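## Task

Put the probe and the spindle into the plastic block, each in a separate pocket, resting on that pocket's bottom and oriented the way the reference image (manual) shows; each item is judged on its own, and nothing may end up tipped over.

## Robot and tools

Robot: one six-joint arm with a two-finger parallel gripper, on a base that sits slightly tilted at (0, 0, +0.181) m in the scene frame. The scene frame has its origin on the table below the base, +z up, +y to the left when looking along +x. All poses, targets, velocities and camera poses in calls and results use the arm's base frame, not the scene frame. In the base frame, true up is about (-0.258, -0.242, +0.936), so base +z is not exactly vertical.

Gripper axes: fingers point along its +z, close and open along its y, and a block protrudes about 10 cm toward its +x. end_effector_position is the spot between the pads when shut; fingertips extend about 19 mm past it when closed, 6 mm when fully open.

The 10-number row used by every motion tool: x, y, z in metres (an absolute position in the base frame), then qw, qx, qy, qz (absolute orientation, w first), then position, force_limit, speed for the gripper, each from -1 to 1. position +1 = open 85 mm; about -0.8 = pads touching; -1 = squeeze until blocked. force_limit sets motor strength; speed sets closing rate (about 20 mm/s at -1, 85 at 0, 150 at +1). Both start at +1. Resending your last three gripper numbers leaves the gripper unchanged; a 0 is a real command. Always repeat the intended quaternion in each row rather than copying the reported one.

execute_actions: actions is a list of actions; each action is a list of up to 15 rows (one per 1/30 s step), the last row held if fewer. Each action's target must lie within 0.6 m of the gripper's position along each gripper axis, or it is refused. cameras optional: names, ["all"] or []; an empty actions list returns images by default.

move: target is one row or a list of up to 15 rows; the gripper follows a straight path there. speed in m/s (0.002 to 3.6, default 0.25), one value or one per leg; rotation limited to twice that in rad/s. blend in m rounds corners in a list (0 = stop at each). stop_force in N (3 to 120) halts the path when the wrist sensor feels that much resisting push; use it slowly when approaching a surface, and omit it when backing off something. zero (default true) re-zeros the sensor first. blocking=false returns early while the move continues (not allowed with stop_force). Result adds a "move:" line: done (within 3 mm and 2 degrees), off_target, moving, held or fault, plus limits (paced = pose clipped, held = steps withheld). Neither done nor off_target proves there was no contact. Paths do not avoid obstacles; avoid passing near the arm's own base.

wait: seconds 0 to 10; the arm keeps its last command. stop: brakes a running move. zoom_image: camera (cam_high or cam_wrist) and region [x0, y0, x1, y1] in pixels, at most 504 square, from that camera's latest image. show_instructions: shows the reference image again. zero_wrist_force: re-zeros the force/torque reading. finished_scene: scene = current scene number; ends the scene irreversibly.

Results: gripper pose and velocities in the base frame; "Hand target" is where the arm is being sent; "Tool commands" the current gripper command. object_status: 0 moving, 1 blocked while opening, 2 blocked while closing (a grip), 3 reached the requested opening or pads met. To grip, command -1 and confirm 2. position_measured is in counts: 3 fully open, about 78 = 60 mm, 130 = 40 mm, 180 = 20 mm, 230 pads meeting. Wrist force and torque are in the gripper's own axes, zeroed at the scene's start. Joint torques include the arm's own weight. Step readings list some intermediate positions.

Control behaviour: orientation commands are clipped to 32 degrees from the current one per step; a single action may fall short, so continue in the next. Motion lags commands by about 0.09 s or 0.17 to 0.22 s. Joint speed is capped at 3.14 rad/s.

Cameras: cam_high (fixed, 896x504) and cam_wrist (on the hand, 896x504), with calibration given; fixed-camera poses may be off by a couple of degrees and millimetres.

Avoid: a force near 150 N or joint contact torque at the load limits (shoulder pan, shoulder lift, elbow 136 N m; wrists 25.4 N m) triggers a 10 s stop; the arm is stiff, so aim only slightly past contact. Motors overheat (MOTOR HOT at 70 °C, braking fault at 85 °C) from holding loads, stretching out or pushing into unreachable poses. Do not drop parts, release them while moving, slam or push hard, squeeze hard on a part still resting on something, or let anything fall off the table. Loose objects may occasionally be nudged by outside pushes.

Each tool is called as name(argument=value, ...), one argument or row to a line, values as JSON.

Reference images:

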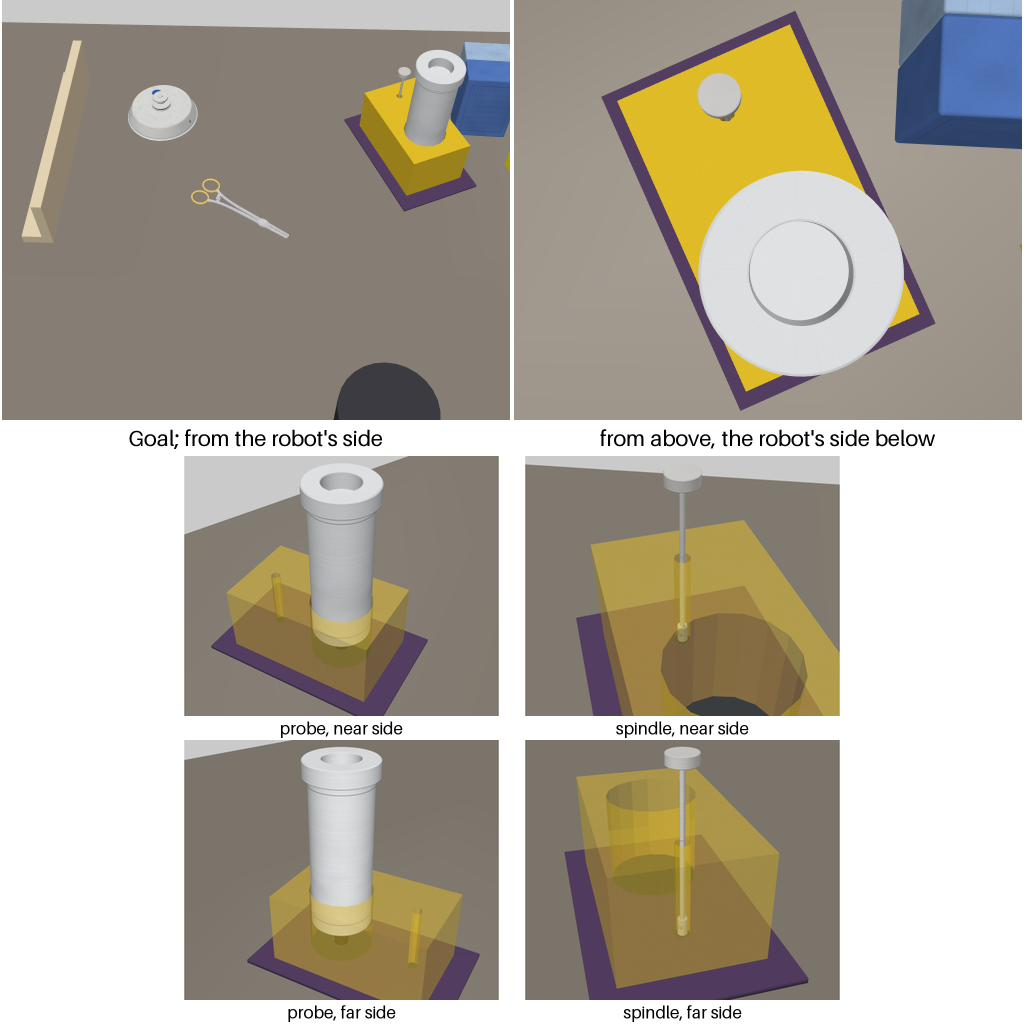

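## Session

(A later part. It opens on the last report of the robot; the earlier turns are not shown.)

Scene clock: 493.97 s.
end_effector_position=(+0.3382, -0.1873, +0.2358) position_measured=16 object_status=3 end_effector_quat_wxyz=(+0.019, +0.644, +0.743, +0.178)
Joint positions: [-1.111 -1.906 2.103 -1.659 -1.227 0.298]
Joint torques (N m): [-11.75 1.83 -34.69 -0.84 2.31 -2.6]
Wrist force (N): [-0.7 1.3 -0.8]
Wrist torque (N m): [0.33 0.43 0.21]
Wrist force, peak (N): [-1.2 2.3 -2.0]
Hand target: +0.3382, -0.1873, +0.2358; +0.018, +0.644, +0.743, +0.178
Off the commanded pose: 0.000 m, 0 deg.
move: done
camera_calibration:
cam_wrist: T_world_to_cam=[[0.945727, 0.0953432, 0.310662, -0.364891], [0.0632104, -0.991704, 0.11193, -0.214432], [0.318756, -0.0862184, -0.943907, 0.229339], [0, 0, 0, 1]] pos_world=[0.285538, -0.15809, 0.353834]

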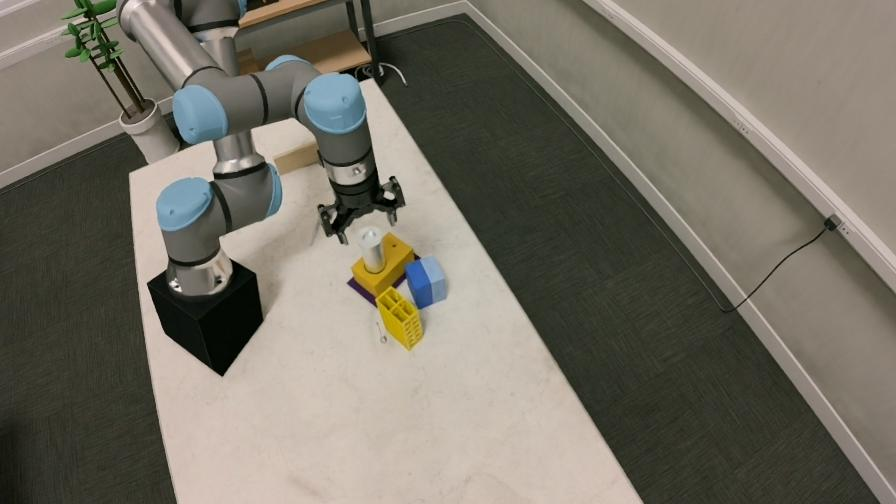

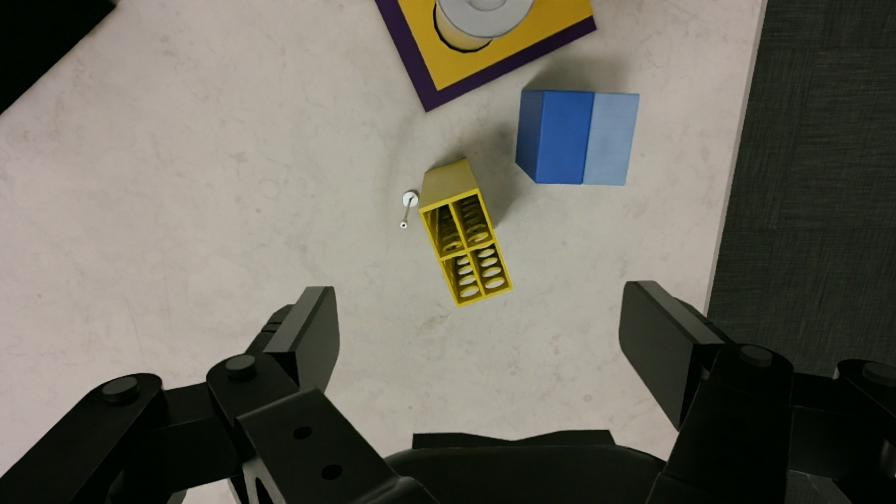

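move(
  target=[
    [0.3362,-0.2098,0.1120,-0.1363,0.8996,0.2063,0.3588,-0.1,-0.7,-0.5],
    [0.3516,-0.1953,0.0558,-0.1363,0.8996,0.2063,0.3588,-0.1,-0.7,-0.5],
  ],
  speed=[0.35,0.15],
  blend=[0.02,0],
  cameras=["all"],
)

Scene clock: 543.50 s.
end_effector_position=(+0.3516, -0.1953, +0.0559) position_measured=141 object_status=3 end_effector_quat_wxyz=(-0.136, +0.900, +0.206, +0.359)
Joint positions: [-1.359 -1.557 2.493 -2.152 -0.851 1.197]
Joint torques (N m): [-0.14 -3.49 -6.41 -3.58 3.02 2.45]
Wrist force (N): [-0.4 0.7 -0.4]
Wrist torque (N m): [0.24 0.30 0.12]
Wrist force, peak (N): [-0.4 1.4 -1.2]
Hand target: +0.3516, -0.1953, +0.0558; -0.136, +0.900, +0.206, +0.359
Off the commanded pose: 0.000 m, 0 deg.
move: done
camera_calibration:
cam_wrist: T_world_to_cam=[[0.45174, -0.88825, -0.0833254, -0.317288], [-0.819798, -0.376446, -0.431531, 0.257883], [0.35194, 0.26325, -0.898242, 0.108485], [0, 0, 0, 1]] pos_world=[0.316564, -0.213311, 0.182292]

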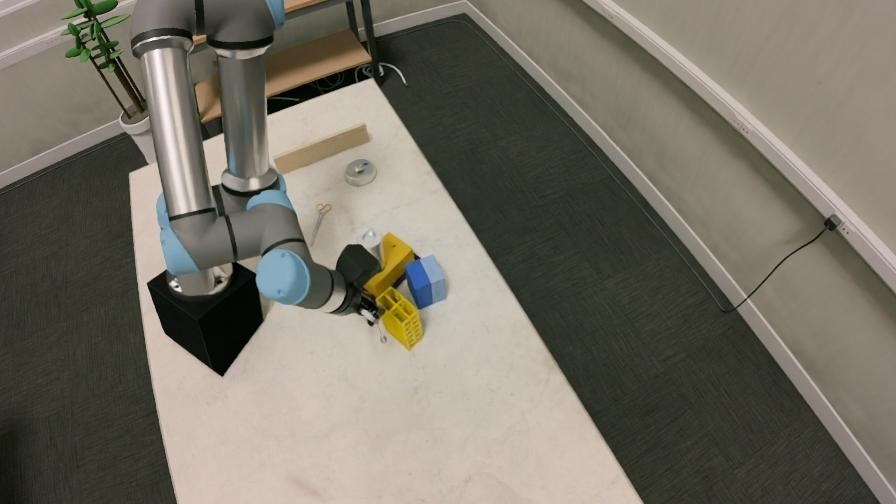

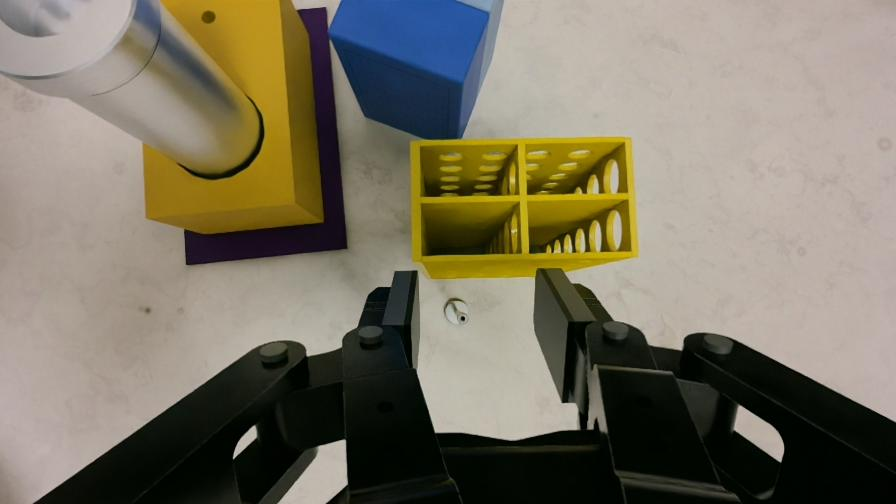

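move(
  target=[0.3804,-0.1683,-0.0490,-0.1363,0.8996,0.2063,0.3588,-0.1,-0.7,-0.5],
  speed=0.08,
  cameras=["all"],
  stop_force=5,
)

Scene clock: 561.33 s.
end_effector_position=(+0.3804, -0.1683, -0.0490) position_measured=141 object_status=3 end_effector_quat_wxyz=(-0.136, +0.900, +0.206, +0.359)
Joint positions: [-1.253 -1.131 2.573 -2.75 -0.819 1.333]
Joint torques (N m): [-2.72 -12.36 3.66 -3.53 2.93 2.82]
Wrist force (N): [-0.4 0.8 -0.5]
Wrist torque (N m): [0.28 0.29 0.12]
Wrist force, peak (N): [-0.4 1.1 -0.6]
Hand target: +0.3804, -0.1683, -0.0490; -0.136, +0.900, +0.206, +0.359
Off the commanded pose: 0.000 m, 0 deg.
move: done
camera_calibration:
cam_wrist: T_world_to_cam=[[0.451667, -0.888283, -0.0833635, -0.315026], [-0.819839, -0.376368, -0.431523, 0.246461], [0.351939, 0.263249, -0.898242, -0.00289416], [0, 0, 0, 1]] pos_world=[0.345364, -0.186311, 0.0774922]

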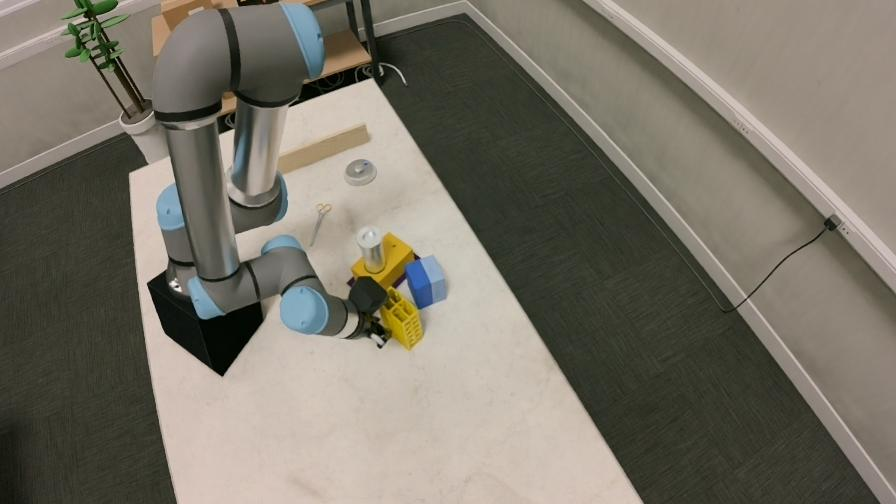

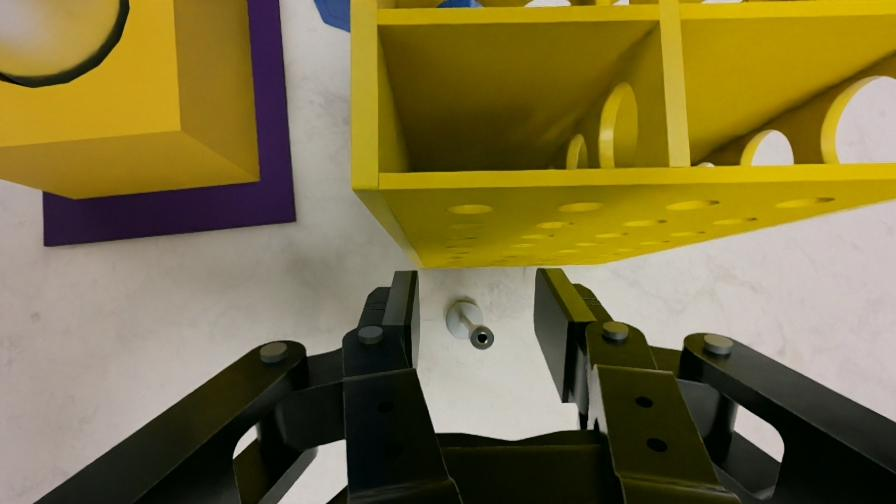

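move(
  target=[0.3804,-0.1683,-0.0490,-0.1363,0.8996,0.2063,0.3588,-1,-0.7,-1],
  speed=0.08,
  cameras=["cam_wrist"],
)

Scene clock: 566.73 s.
end_effector_position=(+0.3804, -0.1683, -0.0490) position_measured=220 object_status=0 end_effector_quat_wxyz=(-0.136, +0.900, +0.206, +0.359)
Joint positions: [-1.253 -1.131 2.573 -2.75 -0.819 1.333]
Joint torques (N m): [-1.86 -11.62 3.75 -3.61 3.16 2.49]
Wrist force (N): [-0.5 0.7 -0.3]
Wrist torque (N m): [0.26 0.30 0.13]
Wrist force, peak (N): [-0.6 0.9 -0.8]
Hand target: +0.3804, -0.1683, -0.0490; -0.136, +0.900, +0.206, +0.359
Off the commanded pose: 0.000 m, 0 deg.
move: done
camera_calibration:
cam_wrist: T_world_to_cam=[[0.451667, -0.888283, -0.0833635, -0.315026], [-0.819839, -0.376368, -0.431523, 0.246461], [0.351939, 0.263249, -0.898242, -0.00289416], [0, 0, 0, 1]] pos_world=[0.345364, -0.186311, 0.0774922]
Images, in order (width x height): cam_wrist 896x504.

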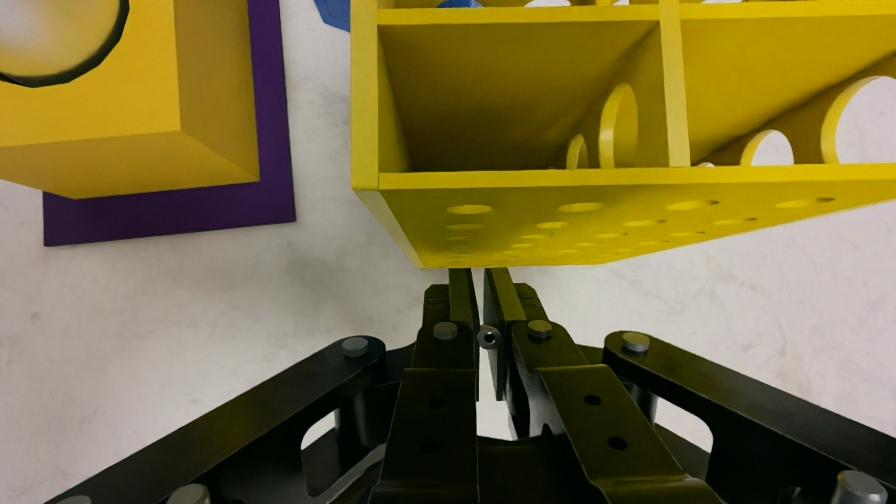

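move(
  target=[
    [0.3285,-0.2170,0.1401,-0.1363,0.8996,0.2063,0.3588,-1,-0.7,-1],
    [0.3955,-0.0091,0.2227,-0.0346,0.7215,-0.6675,0.1788,-1,-0.7,-1],
  ],
  speed=[0.15,0.3],
  blend=[0.01,0],
  cameras=["all"],
)

Scene clock: 606.27 s.
end_effector_position=(+0.3955, -0.0091, +0.2227) position_measured=220 object_status=2 end_effector_quat_wxyz=(-0.035, +0.722, -0.668, +0.179)
Joint positions: [-0.307 -1.997 2.312 -2.242 -1.659 4.312]
Joint torques (N m): [7.26 -4.96 -34.03 -1.55 -4.05 2.61]
Wrist force (N): [-0.4 1.0 -0.3]
Wrist torque (N m): [0.28 0.27 0.11]
Wrist force, peak (N): [-0.1 1.4 -1.2]
Hand target: +0.3955, -0.0091, +0.2227; -0.035, +0.722, -0.668, +0.179
Off the commanded pose: 0.000 m, 0 deg.
move: done
camera_calibration:
cam_wrist: T_world_to_cam=[[-0.958784, -0.0968373, -0.267125, 0.448161], [-0.129911, 0.985514, 0.109019, 0.0551872], [0.252698, 0.139228, -0.957475, 0.245192], [0, 0, 0, 1]] pos_world=[0.3749, -0.0451266, 0.348464]

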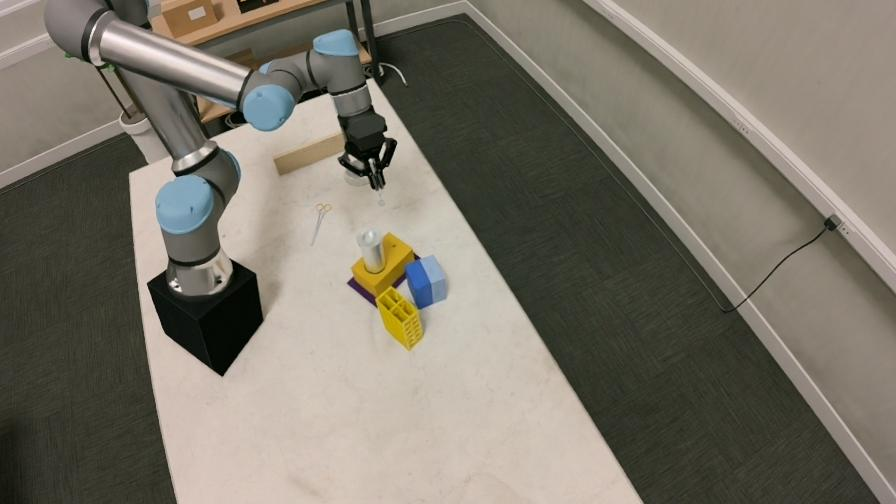

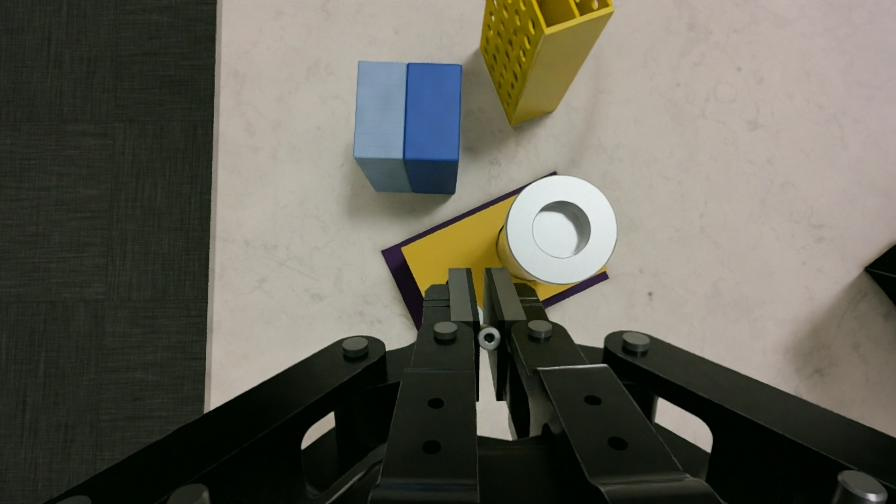

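move(
  target=[0.4261,0.0204,0.1051,-0.0346,0.7215,-0.6675,0.1788,-1,-0.7,-1],
  speed=0.12,
)

move(
  target=[0.4351,0.0288,0.0723,-0.0346,0.7215,-0.6675,0.1788,-1,-0.7,-1],
  speed=0.01,
  stop_force=4,
  cameras=["all"],
)

Scene clock: 620.43 s.
end_effector_position=(+0.4261, +0.0204, +0.1052) position_measured=220 object_status=2 end_effector_quat_wxyz=(-0.035, +0.722, -0.668, +0.179) end_effector_velocity=(+0.001, +0.000, +0.000) end_effector_angular_velocity=(-0.001, -0.003, +0.000)
Joint positions: [-0.19 -1.68 2.452 -2.687 -1.699 4.423]
Joint velocities: [0.001 0.003 -0.001 -0.005 -0.001 0.001]
Joint torques (N m): [6.1 -9.97 -2.29 -4.3 -4.01 2.44]
Wrist force (N): [-0.5 0.7 -0.2]
Wrist torque (N m): [0.25 0.30 0.12]
Wrist force, peak (N): [0.1 0.9 -1.4]
Hand target: +0.4261, +0.0204, +0.1051; -0.035, +0.722, -0.668, +0.179
Off the commanded pose: 0.000 m, 0 deg.
move: done

Scene clock: 623.97 s.
end_effector_position=(+0.4314, +0.0253, +0.0858) position_measured=220 object_status=2 end_effector_quat_wxyz=(-0.035, +0.722, -0.668, +0.179)
Joint positions: [-0.172 -1.611 2.462 -2.763 -1.705 4.439]
Joint torques (N m): [-7.78 -24.29 -23.03 -0.68 1.76 -2.27]
Wrist force (N): [1.3 0.6 -4.1]
Wrist torque (N m): [0.26 0.27 0.14]
Wrist force, peak (N): [5.9 0.0 -13.1]
Hand target: +0.4314, +0.0253, +0.0858; -0.035, +0.722, -0.668, +0.179
Off the commanded pose: 0.014 m, 0 deg.
move: contact
camera_calibration:
cam_wrist: T_world_to_cam=[[-0.95888, -0.0965585, -0.26688, 0.449345], [-0.129614, 0.985542, 0.10912, 0.0406334], [0.252485, 0.139225, -0.957532, 0.100337], [0, 0, 0, 1]] pos_world=[0.410801, -0.0106273, 0.211564]

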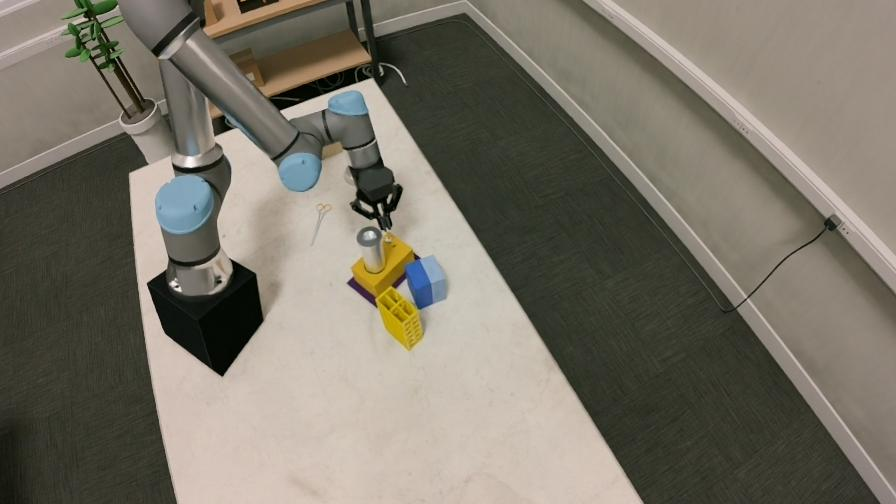

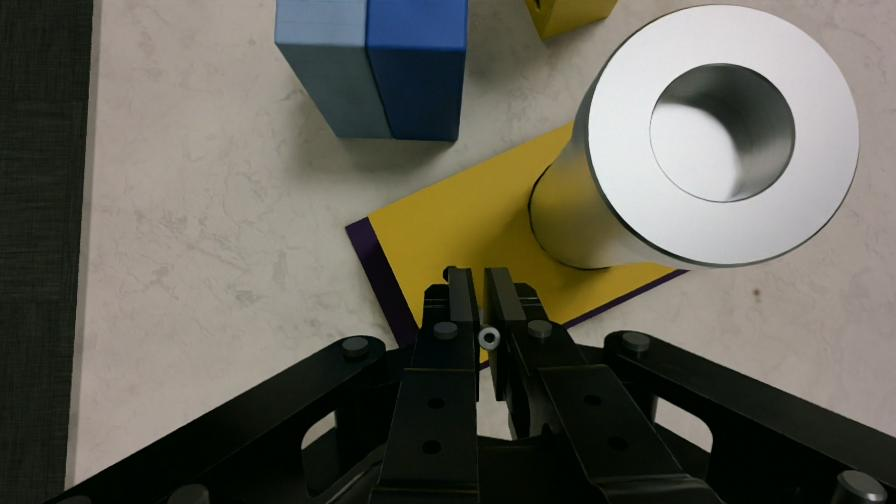

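zoom_image(
  camera="cam_high",
  region=[350, 210, 420, 270],
)

zoom_image(
  camera="cam_wrist",
  region=[400, 240, 580, 380],
)

Scaled by 7.200 from the camera's 896x504 image, which has a finer 1280x720 frame.

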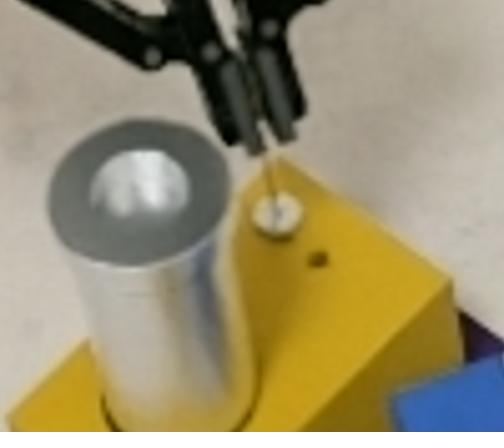

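Scaled by 2.800 from the camera's 896x504 image, which has a finer 1280x720 frame.

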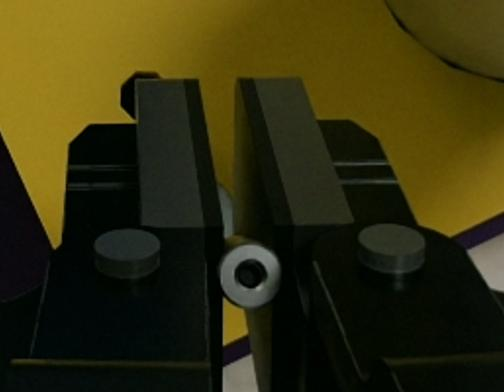

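move(
  target=[
    [0.4314,0.0253,0.0858,-0.0346,0.7215,-0.6675,0.1788,-0.3,-0.7,-1],
    [0.3928,-0.0109,0.2262,-0.0346,0.7215,-0.6675,0.1788,-0.3,-0.7,-1],
  ],
  speed=[0.05,0.12],
  cameras=["all"],
)

Scene clock: 634.80 s.
end_effector_position=(+0.3928, -0.0109, +0.2261) position_measured=167 object_status=3 end_effector_quat_wxyz=(-0.035, +0.722, -0.668, +0.179)
Joint positions: [-0.315 -2.01 2.31 -2.228 -1.656 4.304]
Joint torques (N m): [-4.54 -16.27 -35.41 -1.43 1.55 -2.39]
Wrist force (N): [-0.2 0.9 -0.6]
Wrist torque (N m): [0.26 0.26 0.22]
Wrist force, peak (N): [1.7 0.8 -4.9]
Hand target: +0.3928, -0.0109, +0.2262; -0.035, +0.722, -0.668, +0.179
Off the commanded pose: 0.000 m, 0 deg.
move: done
camera_calibration:
cam_wrist: T_world_to_cam=[[-0.958855, -0.0965724, -0.266966, 0.446326], [-0.129611, 0.985555, 0.109006, 0.0560257], [0.252583, 0.139123, -0.957521, 0.249516], [0, 0, 0, 1]] pos_world=[0.3722, -0.046827, 0.351964]

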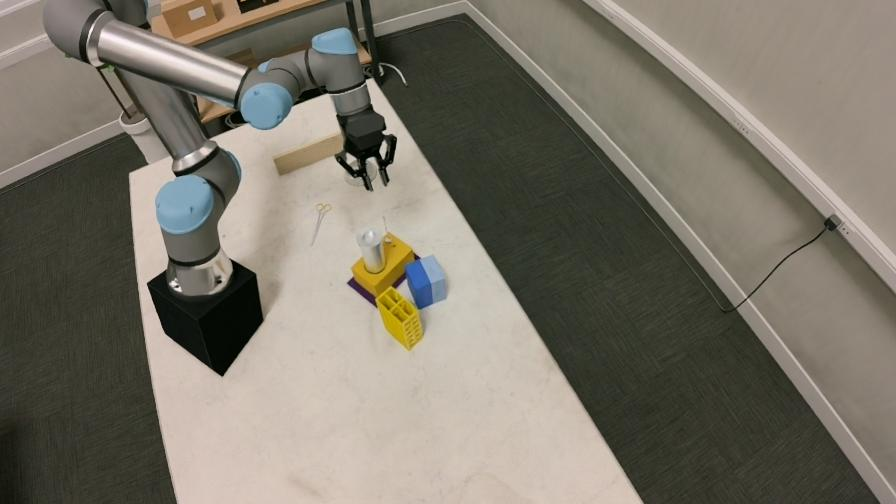

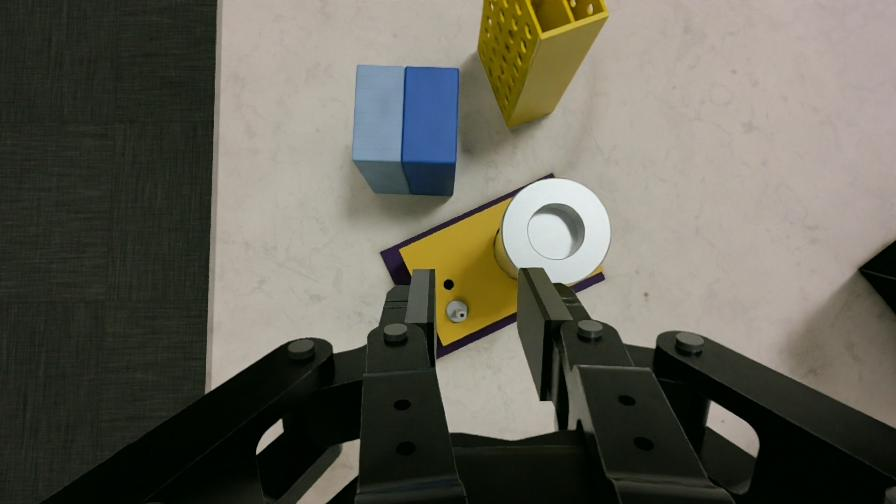

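zoom_image(
  camera="cam_wrist",
  region=[425, 265, 495, 335],
)

Scaled by 7.200 from the camera's 896x504 image, which has a finer 1280x720 frame.

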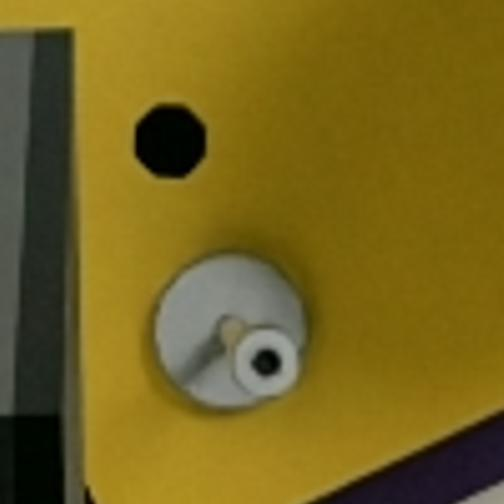

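move(
  target=[
    [0.3928,-0.0109,0.2261,-0.113,0.981,0.070,0.139,-0.1,-0.6,-1],
    [0.3928,-0.0109,0.2261,0.0639,0.4299,0.8845,0.1674,-0.1,-0.6,-1],
    [0.3928,-0.0109,0.2261,0.1565,-0.2392,0.9539,0.0872,-0.1,-0.6,-1],
    [0.4033,-0.0002,0.1844,0.5444,0.3299,-0.7122,0.2961,-0.1,-0.6,-1],
  ],
  speed=0.7,
  blend=[0.03,0.03,0.03,0],
  cameras=["all"],
)

Scene clock: 754.40 s.
end_effector_position=(+0.4033, -0.0002, +0.1844) position_measured=141 object_status=3 end_effector_quat_wxyz=(-0.544, -0.330, +0.712, -0.296)
Joint positions: [0.119 -1.077 1.608 -0.865 -2.355 -0.176]
Joint torques (N m): [-10.13 -35.18 -26.97 3 1.74 2.73]
Wrist force (N): [0.6 1.4 -0.7]
Wrist torque (N m): [0.29 -0.14 0.09]
Wrist force, peak (N): [-1.1 1.5 -0.8]
Hand target: +0.4033, -0.0002, +0.1844; -0.544, -0.330, +0.712, -0.296
Off the commanded pose: 0.000 m, 0 deg.
move: done; blend cut to 0 m at target 1
camera_calibration:
cam_wrist: T_world_to_cam=[[-0.776968, 0.626538, -0.0614088, 0.335195], [0.379092, 0.38776, -0.840197, 0.0211619], [-0.502604, -0.676086, -0.538793, 0.432639], [0, 0, 0, 1]] pos_world=[0.469859, 0.0742833, 0.271467]

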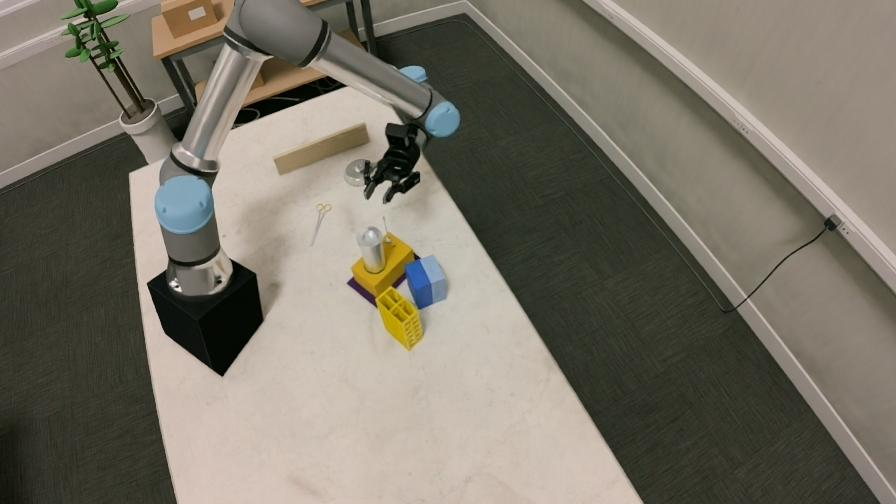

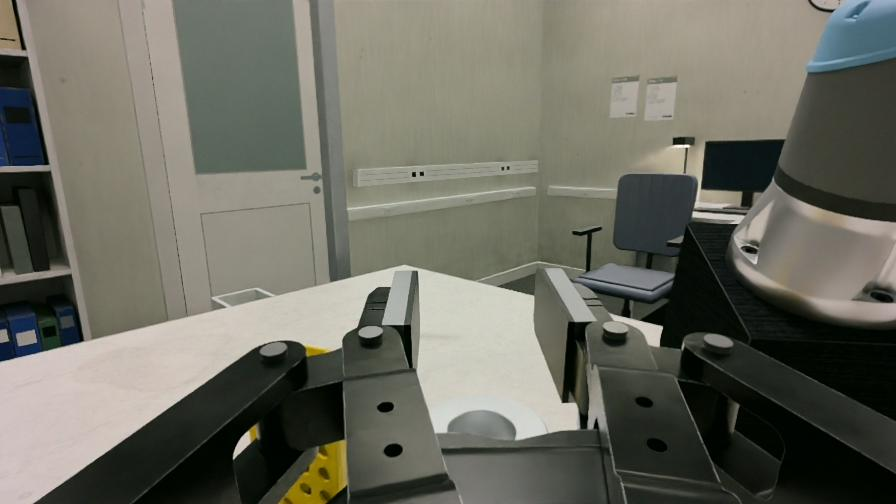

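move(
  target=[0.4269,0.0219,0.0983,0.5444,0.3299,-0.7122,0.2961,-0.1,-0.6,-1],
  speed=0.2,
  cameras=["all"],
)

zoom_image(
  camera="cam_high",
  region=[350, 180, 440, 260],
)

Scene clock: 760.73 s.
end_effector_position=(+0.4268, +0.0219, +0.0985) position_measured=141 object_status=3 end_effector_quat_wxyz=(-0.544, -0.330, +0.712, -0.296)
Joint positions: [0.151 -0.902 1.571 -0.993 -2.325 -0.162]
Joint torques (N m): [1.87 -37.58 -25.18 0.38 2.06 2.42]
Wrist force (N): [0.5 1.4 -0.6]
Wrist torque (N m): [0.29 -0.11 0.10]
Wrist force, peak (N): [1.9 1.4 -0.2]
Hand target: +0.4269, +0.0219, +0.0983; -0.544, -0.330, +0.712, -0.296
Off the commanded pose: 0.000 m, 0 deg.
move: done
camera_calibration:
cam_wrist: T_world_to_cam=[[-0.77689, 0.626631, -0.0614464, 0.334348], [0.379025, 0.387509, -0.840343, -0.0684508], [-0.502774, -0.676144, -0.538561, 0.413034], [0, 0, 0, 1]] pos_world=[0.493359, 0.0962829, 0.185466]

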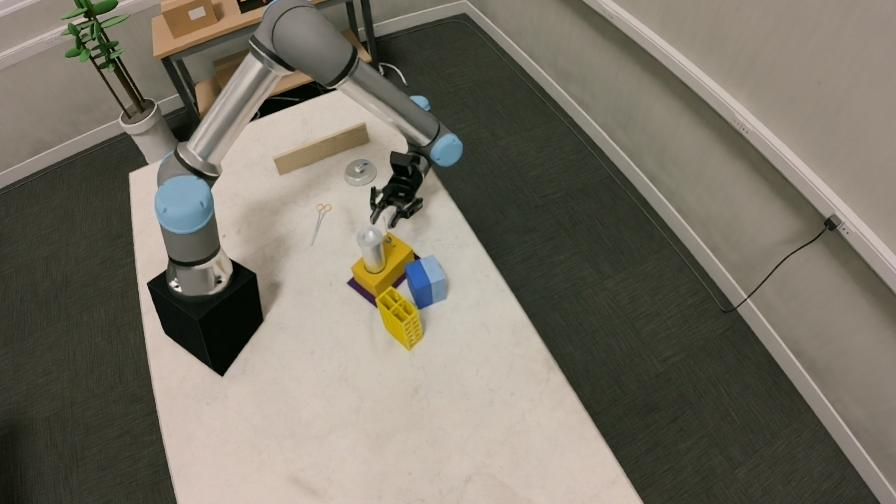

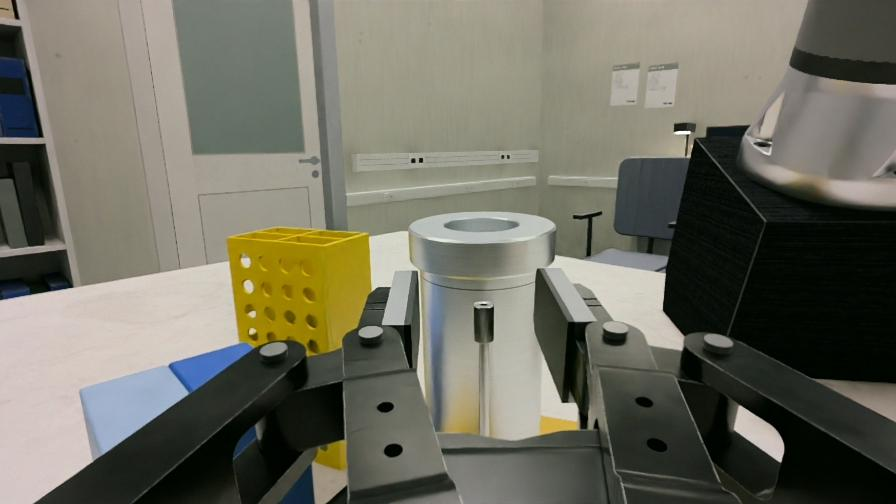

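Scaled by 5.600 from the camera's 896x504 image, which has a finer 1280x720 frame.

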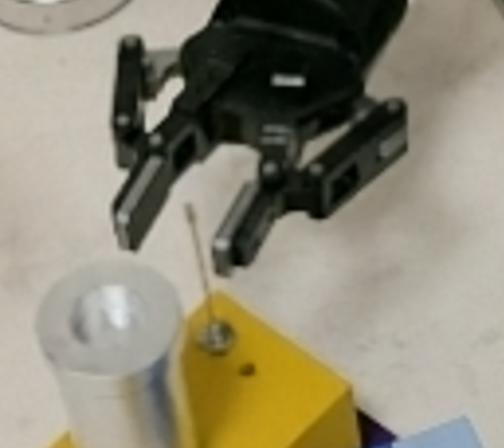

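move(
  target=[0.4431,0.0371,0.0394,0.5444,0.3299,-0.7122,0.2961,-0.1,-0.6,-1],
  speed=0.06,
  stop_force=5,
  cameras=["all"],
)

zoom_image(
  camera="cam_high",
  region=[350, 180, 440, 260],
)

Scene clock: 769.33 s.
end_effector_position=(+0.4431, +0.0371, +0.0394) position_measured=141 object_status=3 end_effector_quat_wxyz=(-0.544, -0.330, +0.712, -0.296)
Joint positions: [0.171 -0.773 1.517 -1.062 -2.306 -0.153]
Joint torques (N m): [2.64 -39.91 -21.49 -0.15 1.97 2.51]
Wrist force (N): [0.9 1.5 -0.4]
Wrist torque (N m): [0.32 -0.19 0.08]
Wrist force, peak (N): [0.7 1.7 -0.6]
Hand target: +0.4431, +0.0371, +0.0394; -0.544, -0.330, +0.712, -0.296
Off the commanded pose: 0.000 m, 0 deg.
move: done
camera_calibration:
cam_wrist: T_world_to_cam=[[-0.77689, 0.626631, -0.0614464, 0.333799], [0.379025, 0.387509, -0.840343, -0.130138], [-0.502774, -0.676144, -0.538561, 0.399799], [0, 0, 0, 1]] pos_world=[0.509659, 0.111583, 0.126466]

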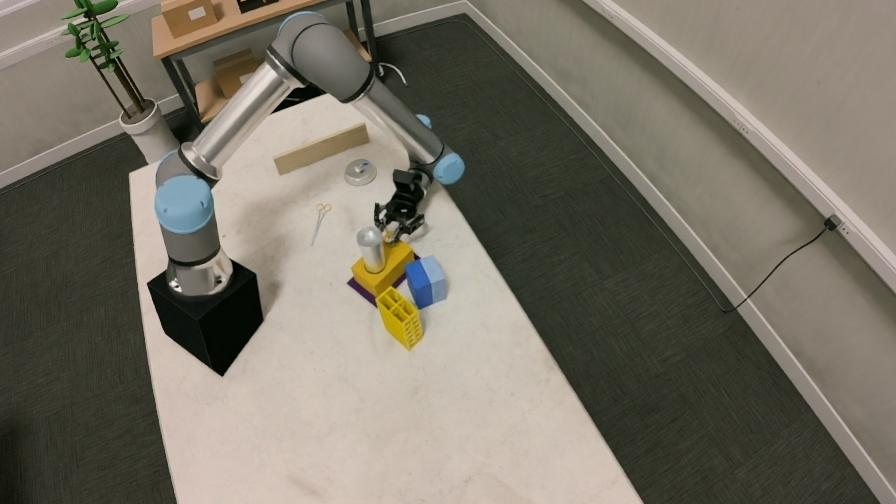

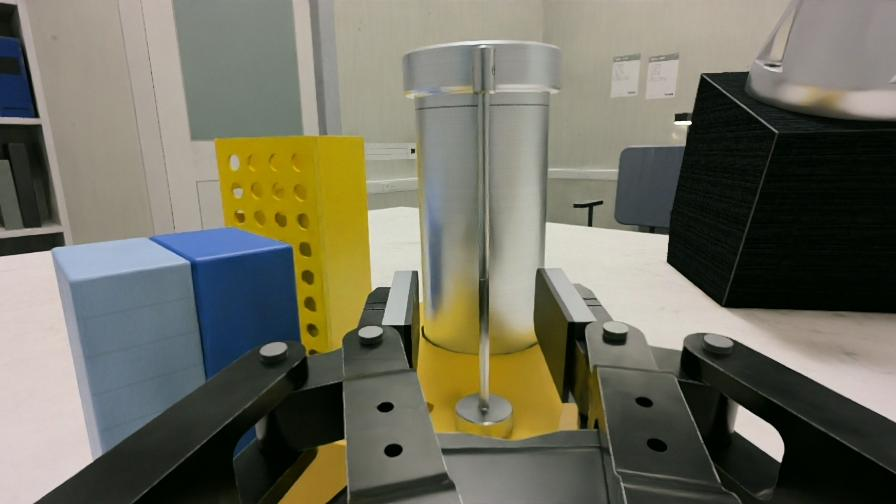

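Scaled by 5.600 from the camera's 896x504 image, which has a finer 1280x720 frame.

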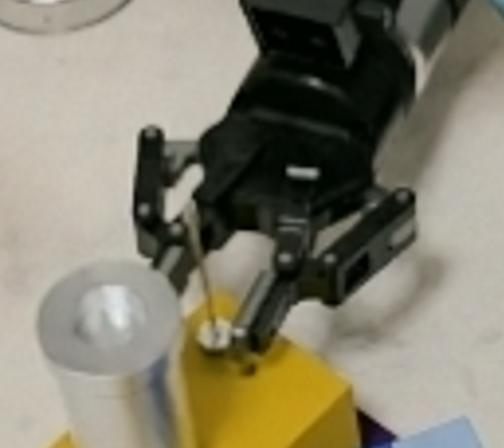

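move(
  target=[0.4431,0.0371,0.0394,0.5444,0.3299,-0.7122,0.2961,-1,-0.6,-1],
)

wait(
  seconds=0.5,
  cameras=["cam_wrist"],
)

Scene clock: 774.23 s.
end_effector_position=(+0.4431, +0.0371, +0.0394) position_measured=225 object_status=0 end_effector_quat_wxyz=(-0.544, -0.330, +0.712, -0.296)
Joint positions: [0.171 -0.773 1.517 -1.062 -2.306 -0.153]
Joint torques (N m): [1.47 -40.23 -22.13 0.2 1.76 2.47]
Wrist force (N): [1.4 1.4 -0.5]
Wrist torque (N m): [0.30 -0.18 0.08]
Wrist force, peak (N): [2.1 1.6 -0.2]
Hand target: +0.4431, +0.0371, +0.0394; -0.544, -0.330, +0.712, -0.296
Off the commanded pose: 0.000 m, 0 deg.
move: done

Scene clock: 774.73 s.
end_effector_position=(+0.4431, +0.0371, +0.0394) position_measured=225 object_status=2 end_effector_quat_wxyz=(-0.544, -0.330, +0.712, -0.296)
Joint positions: [0.171 -0.773 1.517 -1.062 -2.306 -0.153]
Joint torques (N m): [1 -40.45 -22.16 0.05 1.91 2.52]
Wrist force (N): [1.9 1.3 -0.3]
Wrist torque (N m): [0.27 -0.21 0.08]
Wrist force, peak (N): [2.1 1.5 -0.2]
Hand target: +0.4431, +0.0371, +0.0394; -0.544, -0.330, +0.712, -0.296
Tool commands: gripper/position=-1.0 gripper/force_limit=-0.6 gripper/speed=-1.0
Off the commanded pose: 0.000 m, 0 deg.
wait: 0.50 s; at rest by 0.17 s
camera_calibration:
cam_wrist: T_world_to_cam=[[-0.77689, 0.626631, -0.0614464, 0.333799], [0.379025, 0.387509, -0.840343, -0.130138], [-0.502774, -0.676144, -0.538561, 0.399799], [0, 0, 0, 1]] pos_world=[0.509659, 0.111583, 0.126466]
Images, in order (width x height): cam_wrist 896x504.

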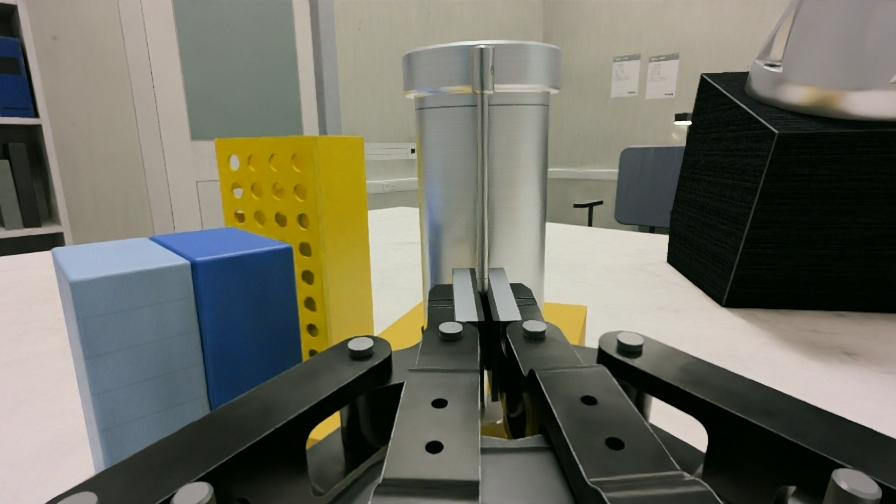

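move(
  target=[
    [0.3956,-0.0075,0.2125,0.5444,0.3299,-0.7122,0.2961,-1,-0.6,-1],
    [0.3956,-0.0075,0.2125,0.1589,-0.2806,-0.7720,0.5483,-1,-0.6,-1],
    [0.3956,-0.0075,0.2125,-0.2536,-0.7733,-0.3636,0.4536,-1,-0.6,-1],
  ],
  speed=[0.15,0.5,0.5],
  blend=[0.02,0.03,0],
  cameras=["all"],
)

Scene clock: 789.63 s.
end_effector_position=(+0.3956, -0.0075, +0.2125) position_measured=225 object_status=2 end_effector_quat_wxyz=(+0.253, +0.773, +0.364, -0.454)
Joint positions: [0.084 -1.281 1.704 -1.098 -2.313 2.716]
Joint torques (N m): [3.57 -30.25 -29.48 2.13 -3.88 2.36]
Wrist force (N): [-1.0 2.6 -1.5]
Wrist torque (N m): [0.43 0.48 0.12]
Wrist force, peak (N): [-1.1 2.8 -1.6]
Hand target: +0.3956, -0.0075, +0.2125; +0.254, +0.773, +0.364, -0.454
Off the commanded pose: 0.000 m, 0 deg.
move: done
camera_calibration:
cam_wrist: T_world_to_cam=[[0.803175, -0.590683, 0.0774865, -0.328313], [-0.146729, -0.0700782, 0.986691, -0.13304], [-0.577392, -0.803855, -0.142955, 0.383417], [0, 0, 0, 1]] pos_world=[0.465554, 0.104959, 0.21152]

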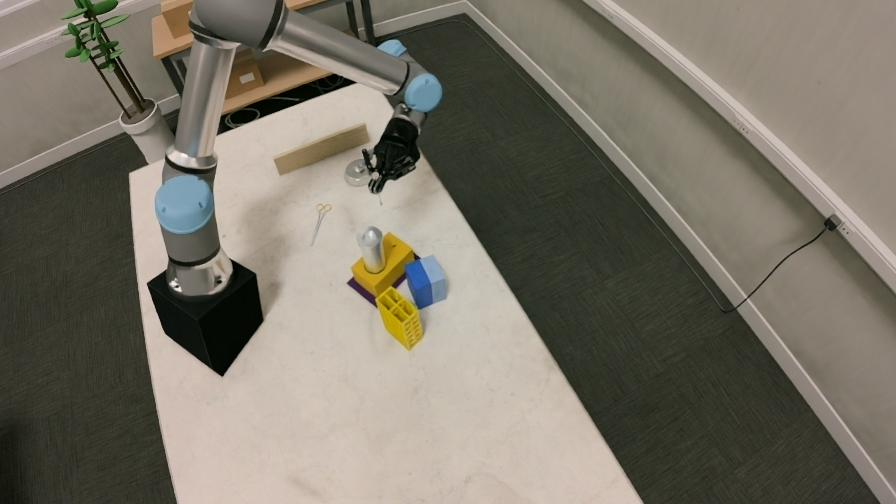

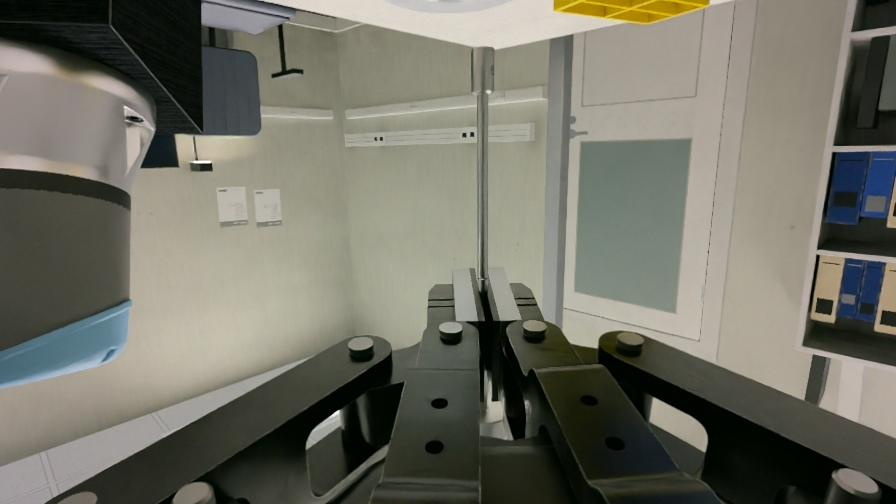

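move(
  target=[0.4320,-0.0004,0.1067,-0.2536,-0.7733,-0.3636,0.4536,-1,-0.6,-1],
  speed=0.2,
  cameras=["all"],
)

zoom_image(
  camera="cam_high",
  region=[360, 200, 420, 260],
)

zoom_image(
  camera="cam_wrist",
  region=[420, 20, 560, 160],
)

Scene clock: 799.23 s.
end_effector_position=(+0.4319, -0.0004, +0.1069) position_measured=225 object_status=2 end_effector_quat_wxyz=(+0.254, +0.773, +0.364, -0.454)
Joint positions: [0.09 -1.076 1.713 -1.307 -2.308 2.722]
Joint torques (N m): [1.83 -33.57 -27.3 -1.04 1.47 1.58]
Wrist force (N): [-1.2 2.7 -1.3]
Wrist torque (N m): [0.43 0.53 0.12]
Wrist force, peak (N): [-2.7 2.6 -1.8]
Hand target: +0.4320, -0.0004, +0.1067; +0.254, +0.773, +0.364, -0.454
Off the commanded pose: 0.000 m, 0 deg.
move: done
camera_calibration:
cam_wrist: T_world_to_cam=[[0.803068, -0.590776, 0.0778884, -0.34507], [-0.147055, -0.0698155, 0.986661, -0.022883], [-0.577458, -0.80381, -0.142943, 0.395014], [0, 0, 0, 1]] pos_world=[0.501854, 0.11206, 0.105919]

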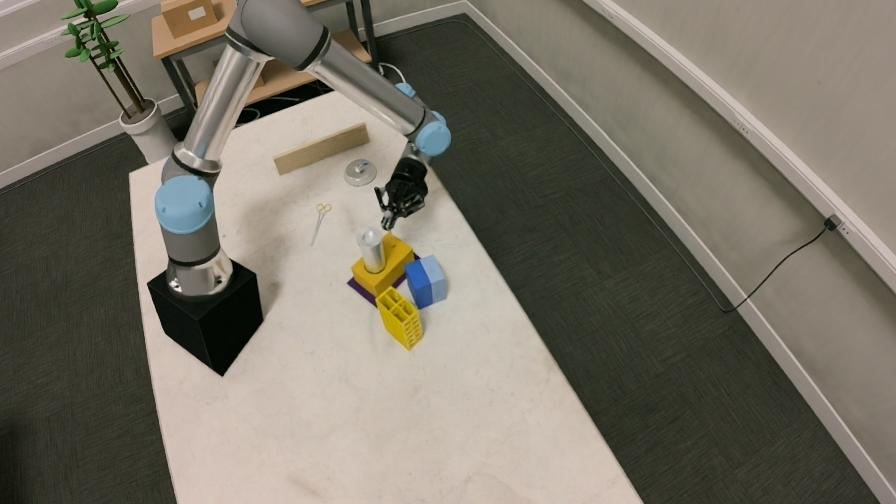

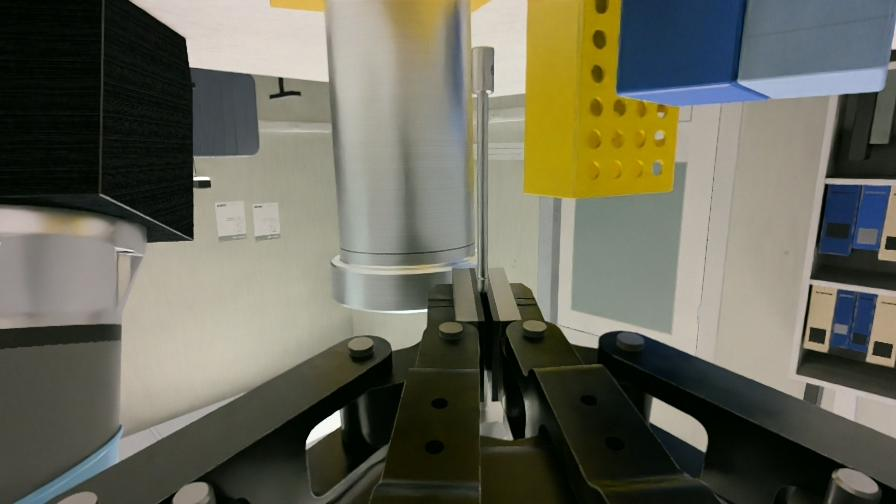

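Scaled by 8.400 from the camera's 896x504 image, which has a finer 1280x720 frame.

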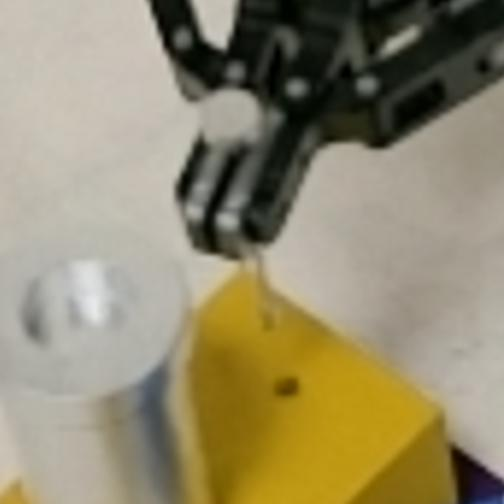

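Scaled by 3.600 from the camera's 896x504 image, which has a finer 1280x720 frame.

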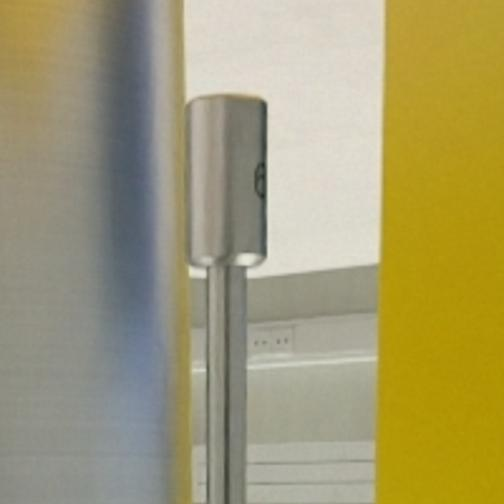

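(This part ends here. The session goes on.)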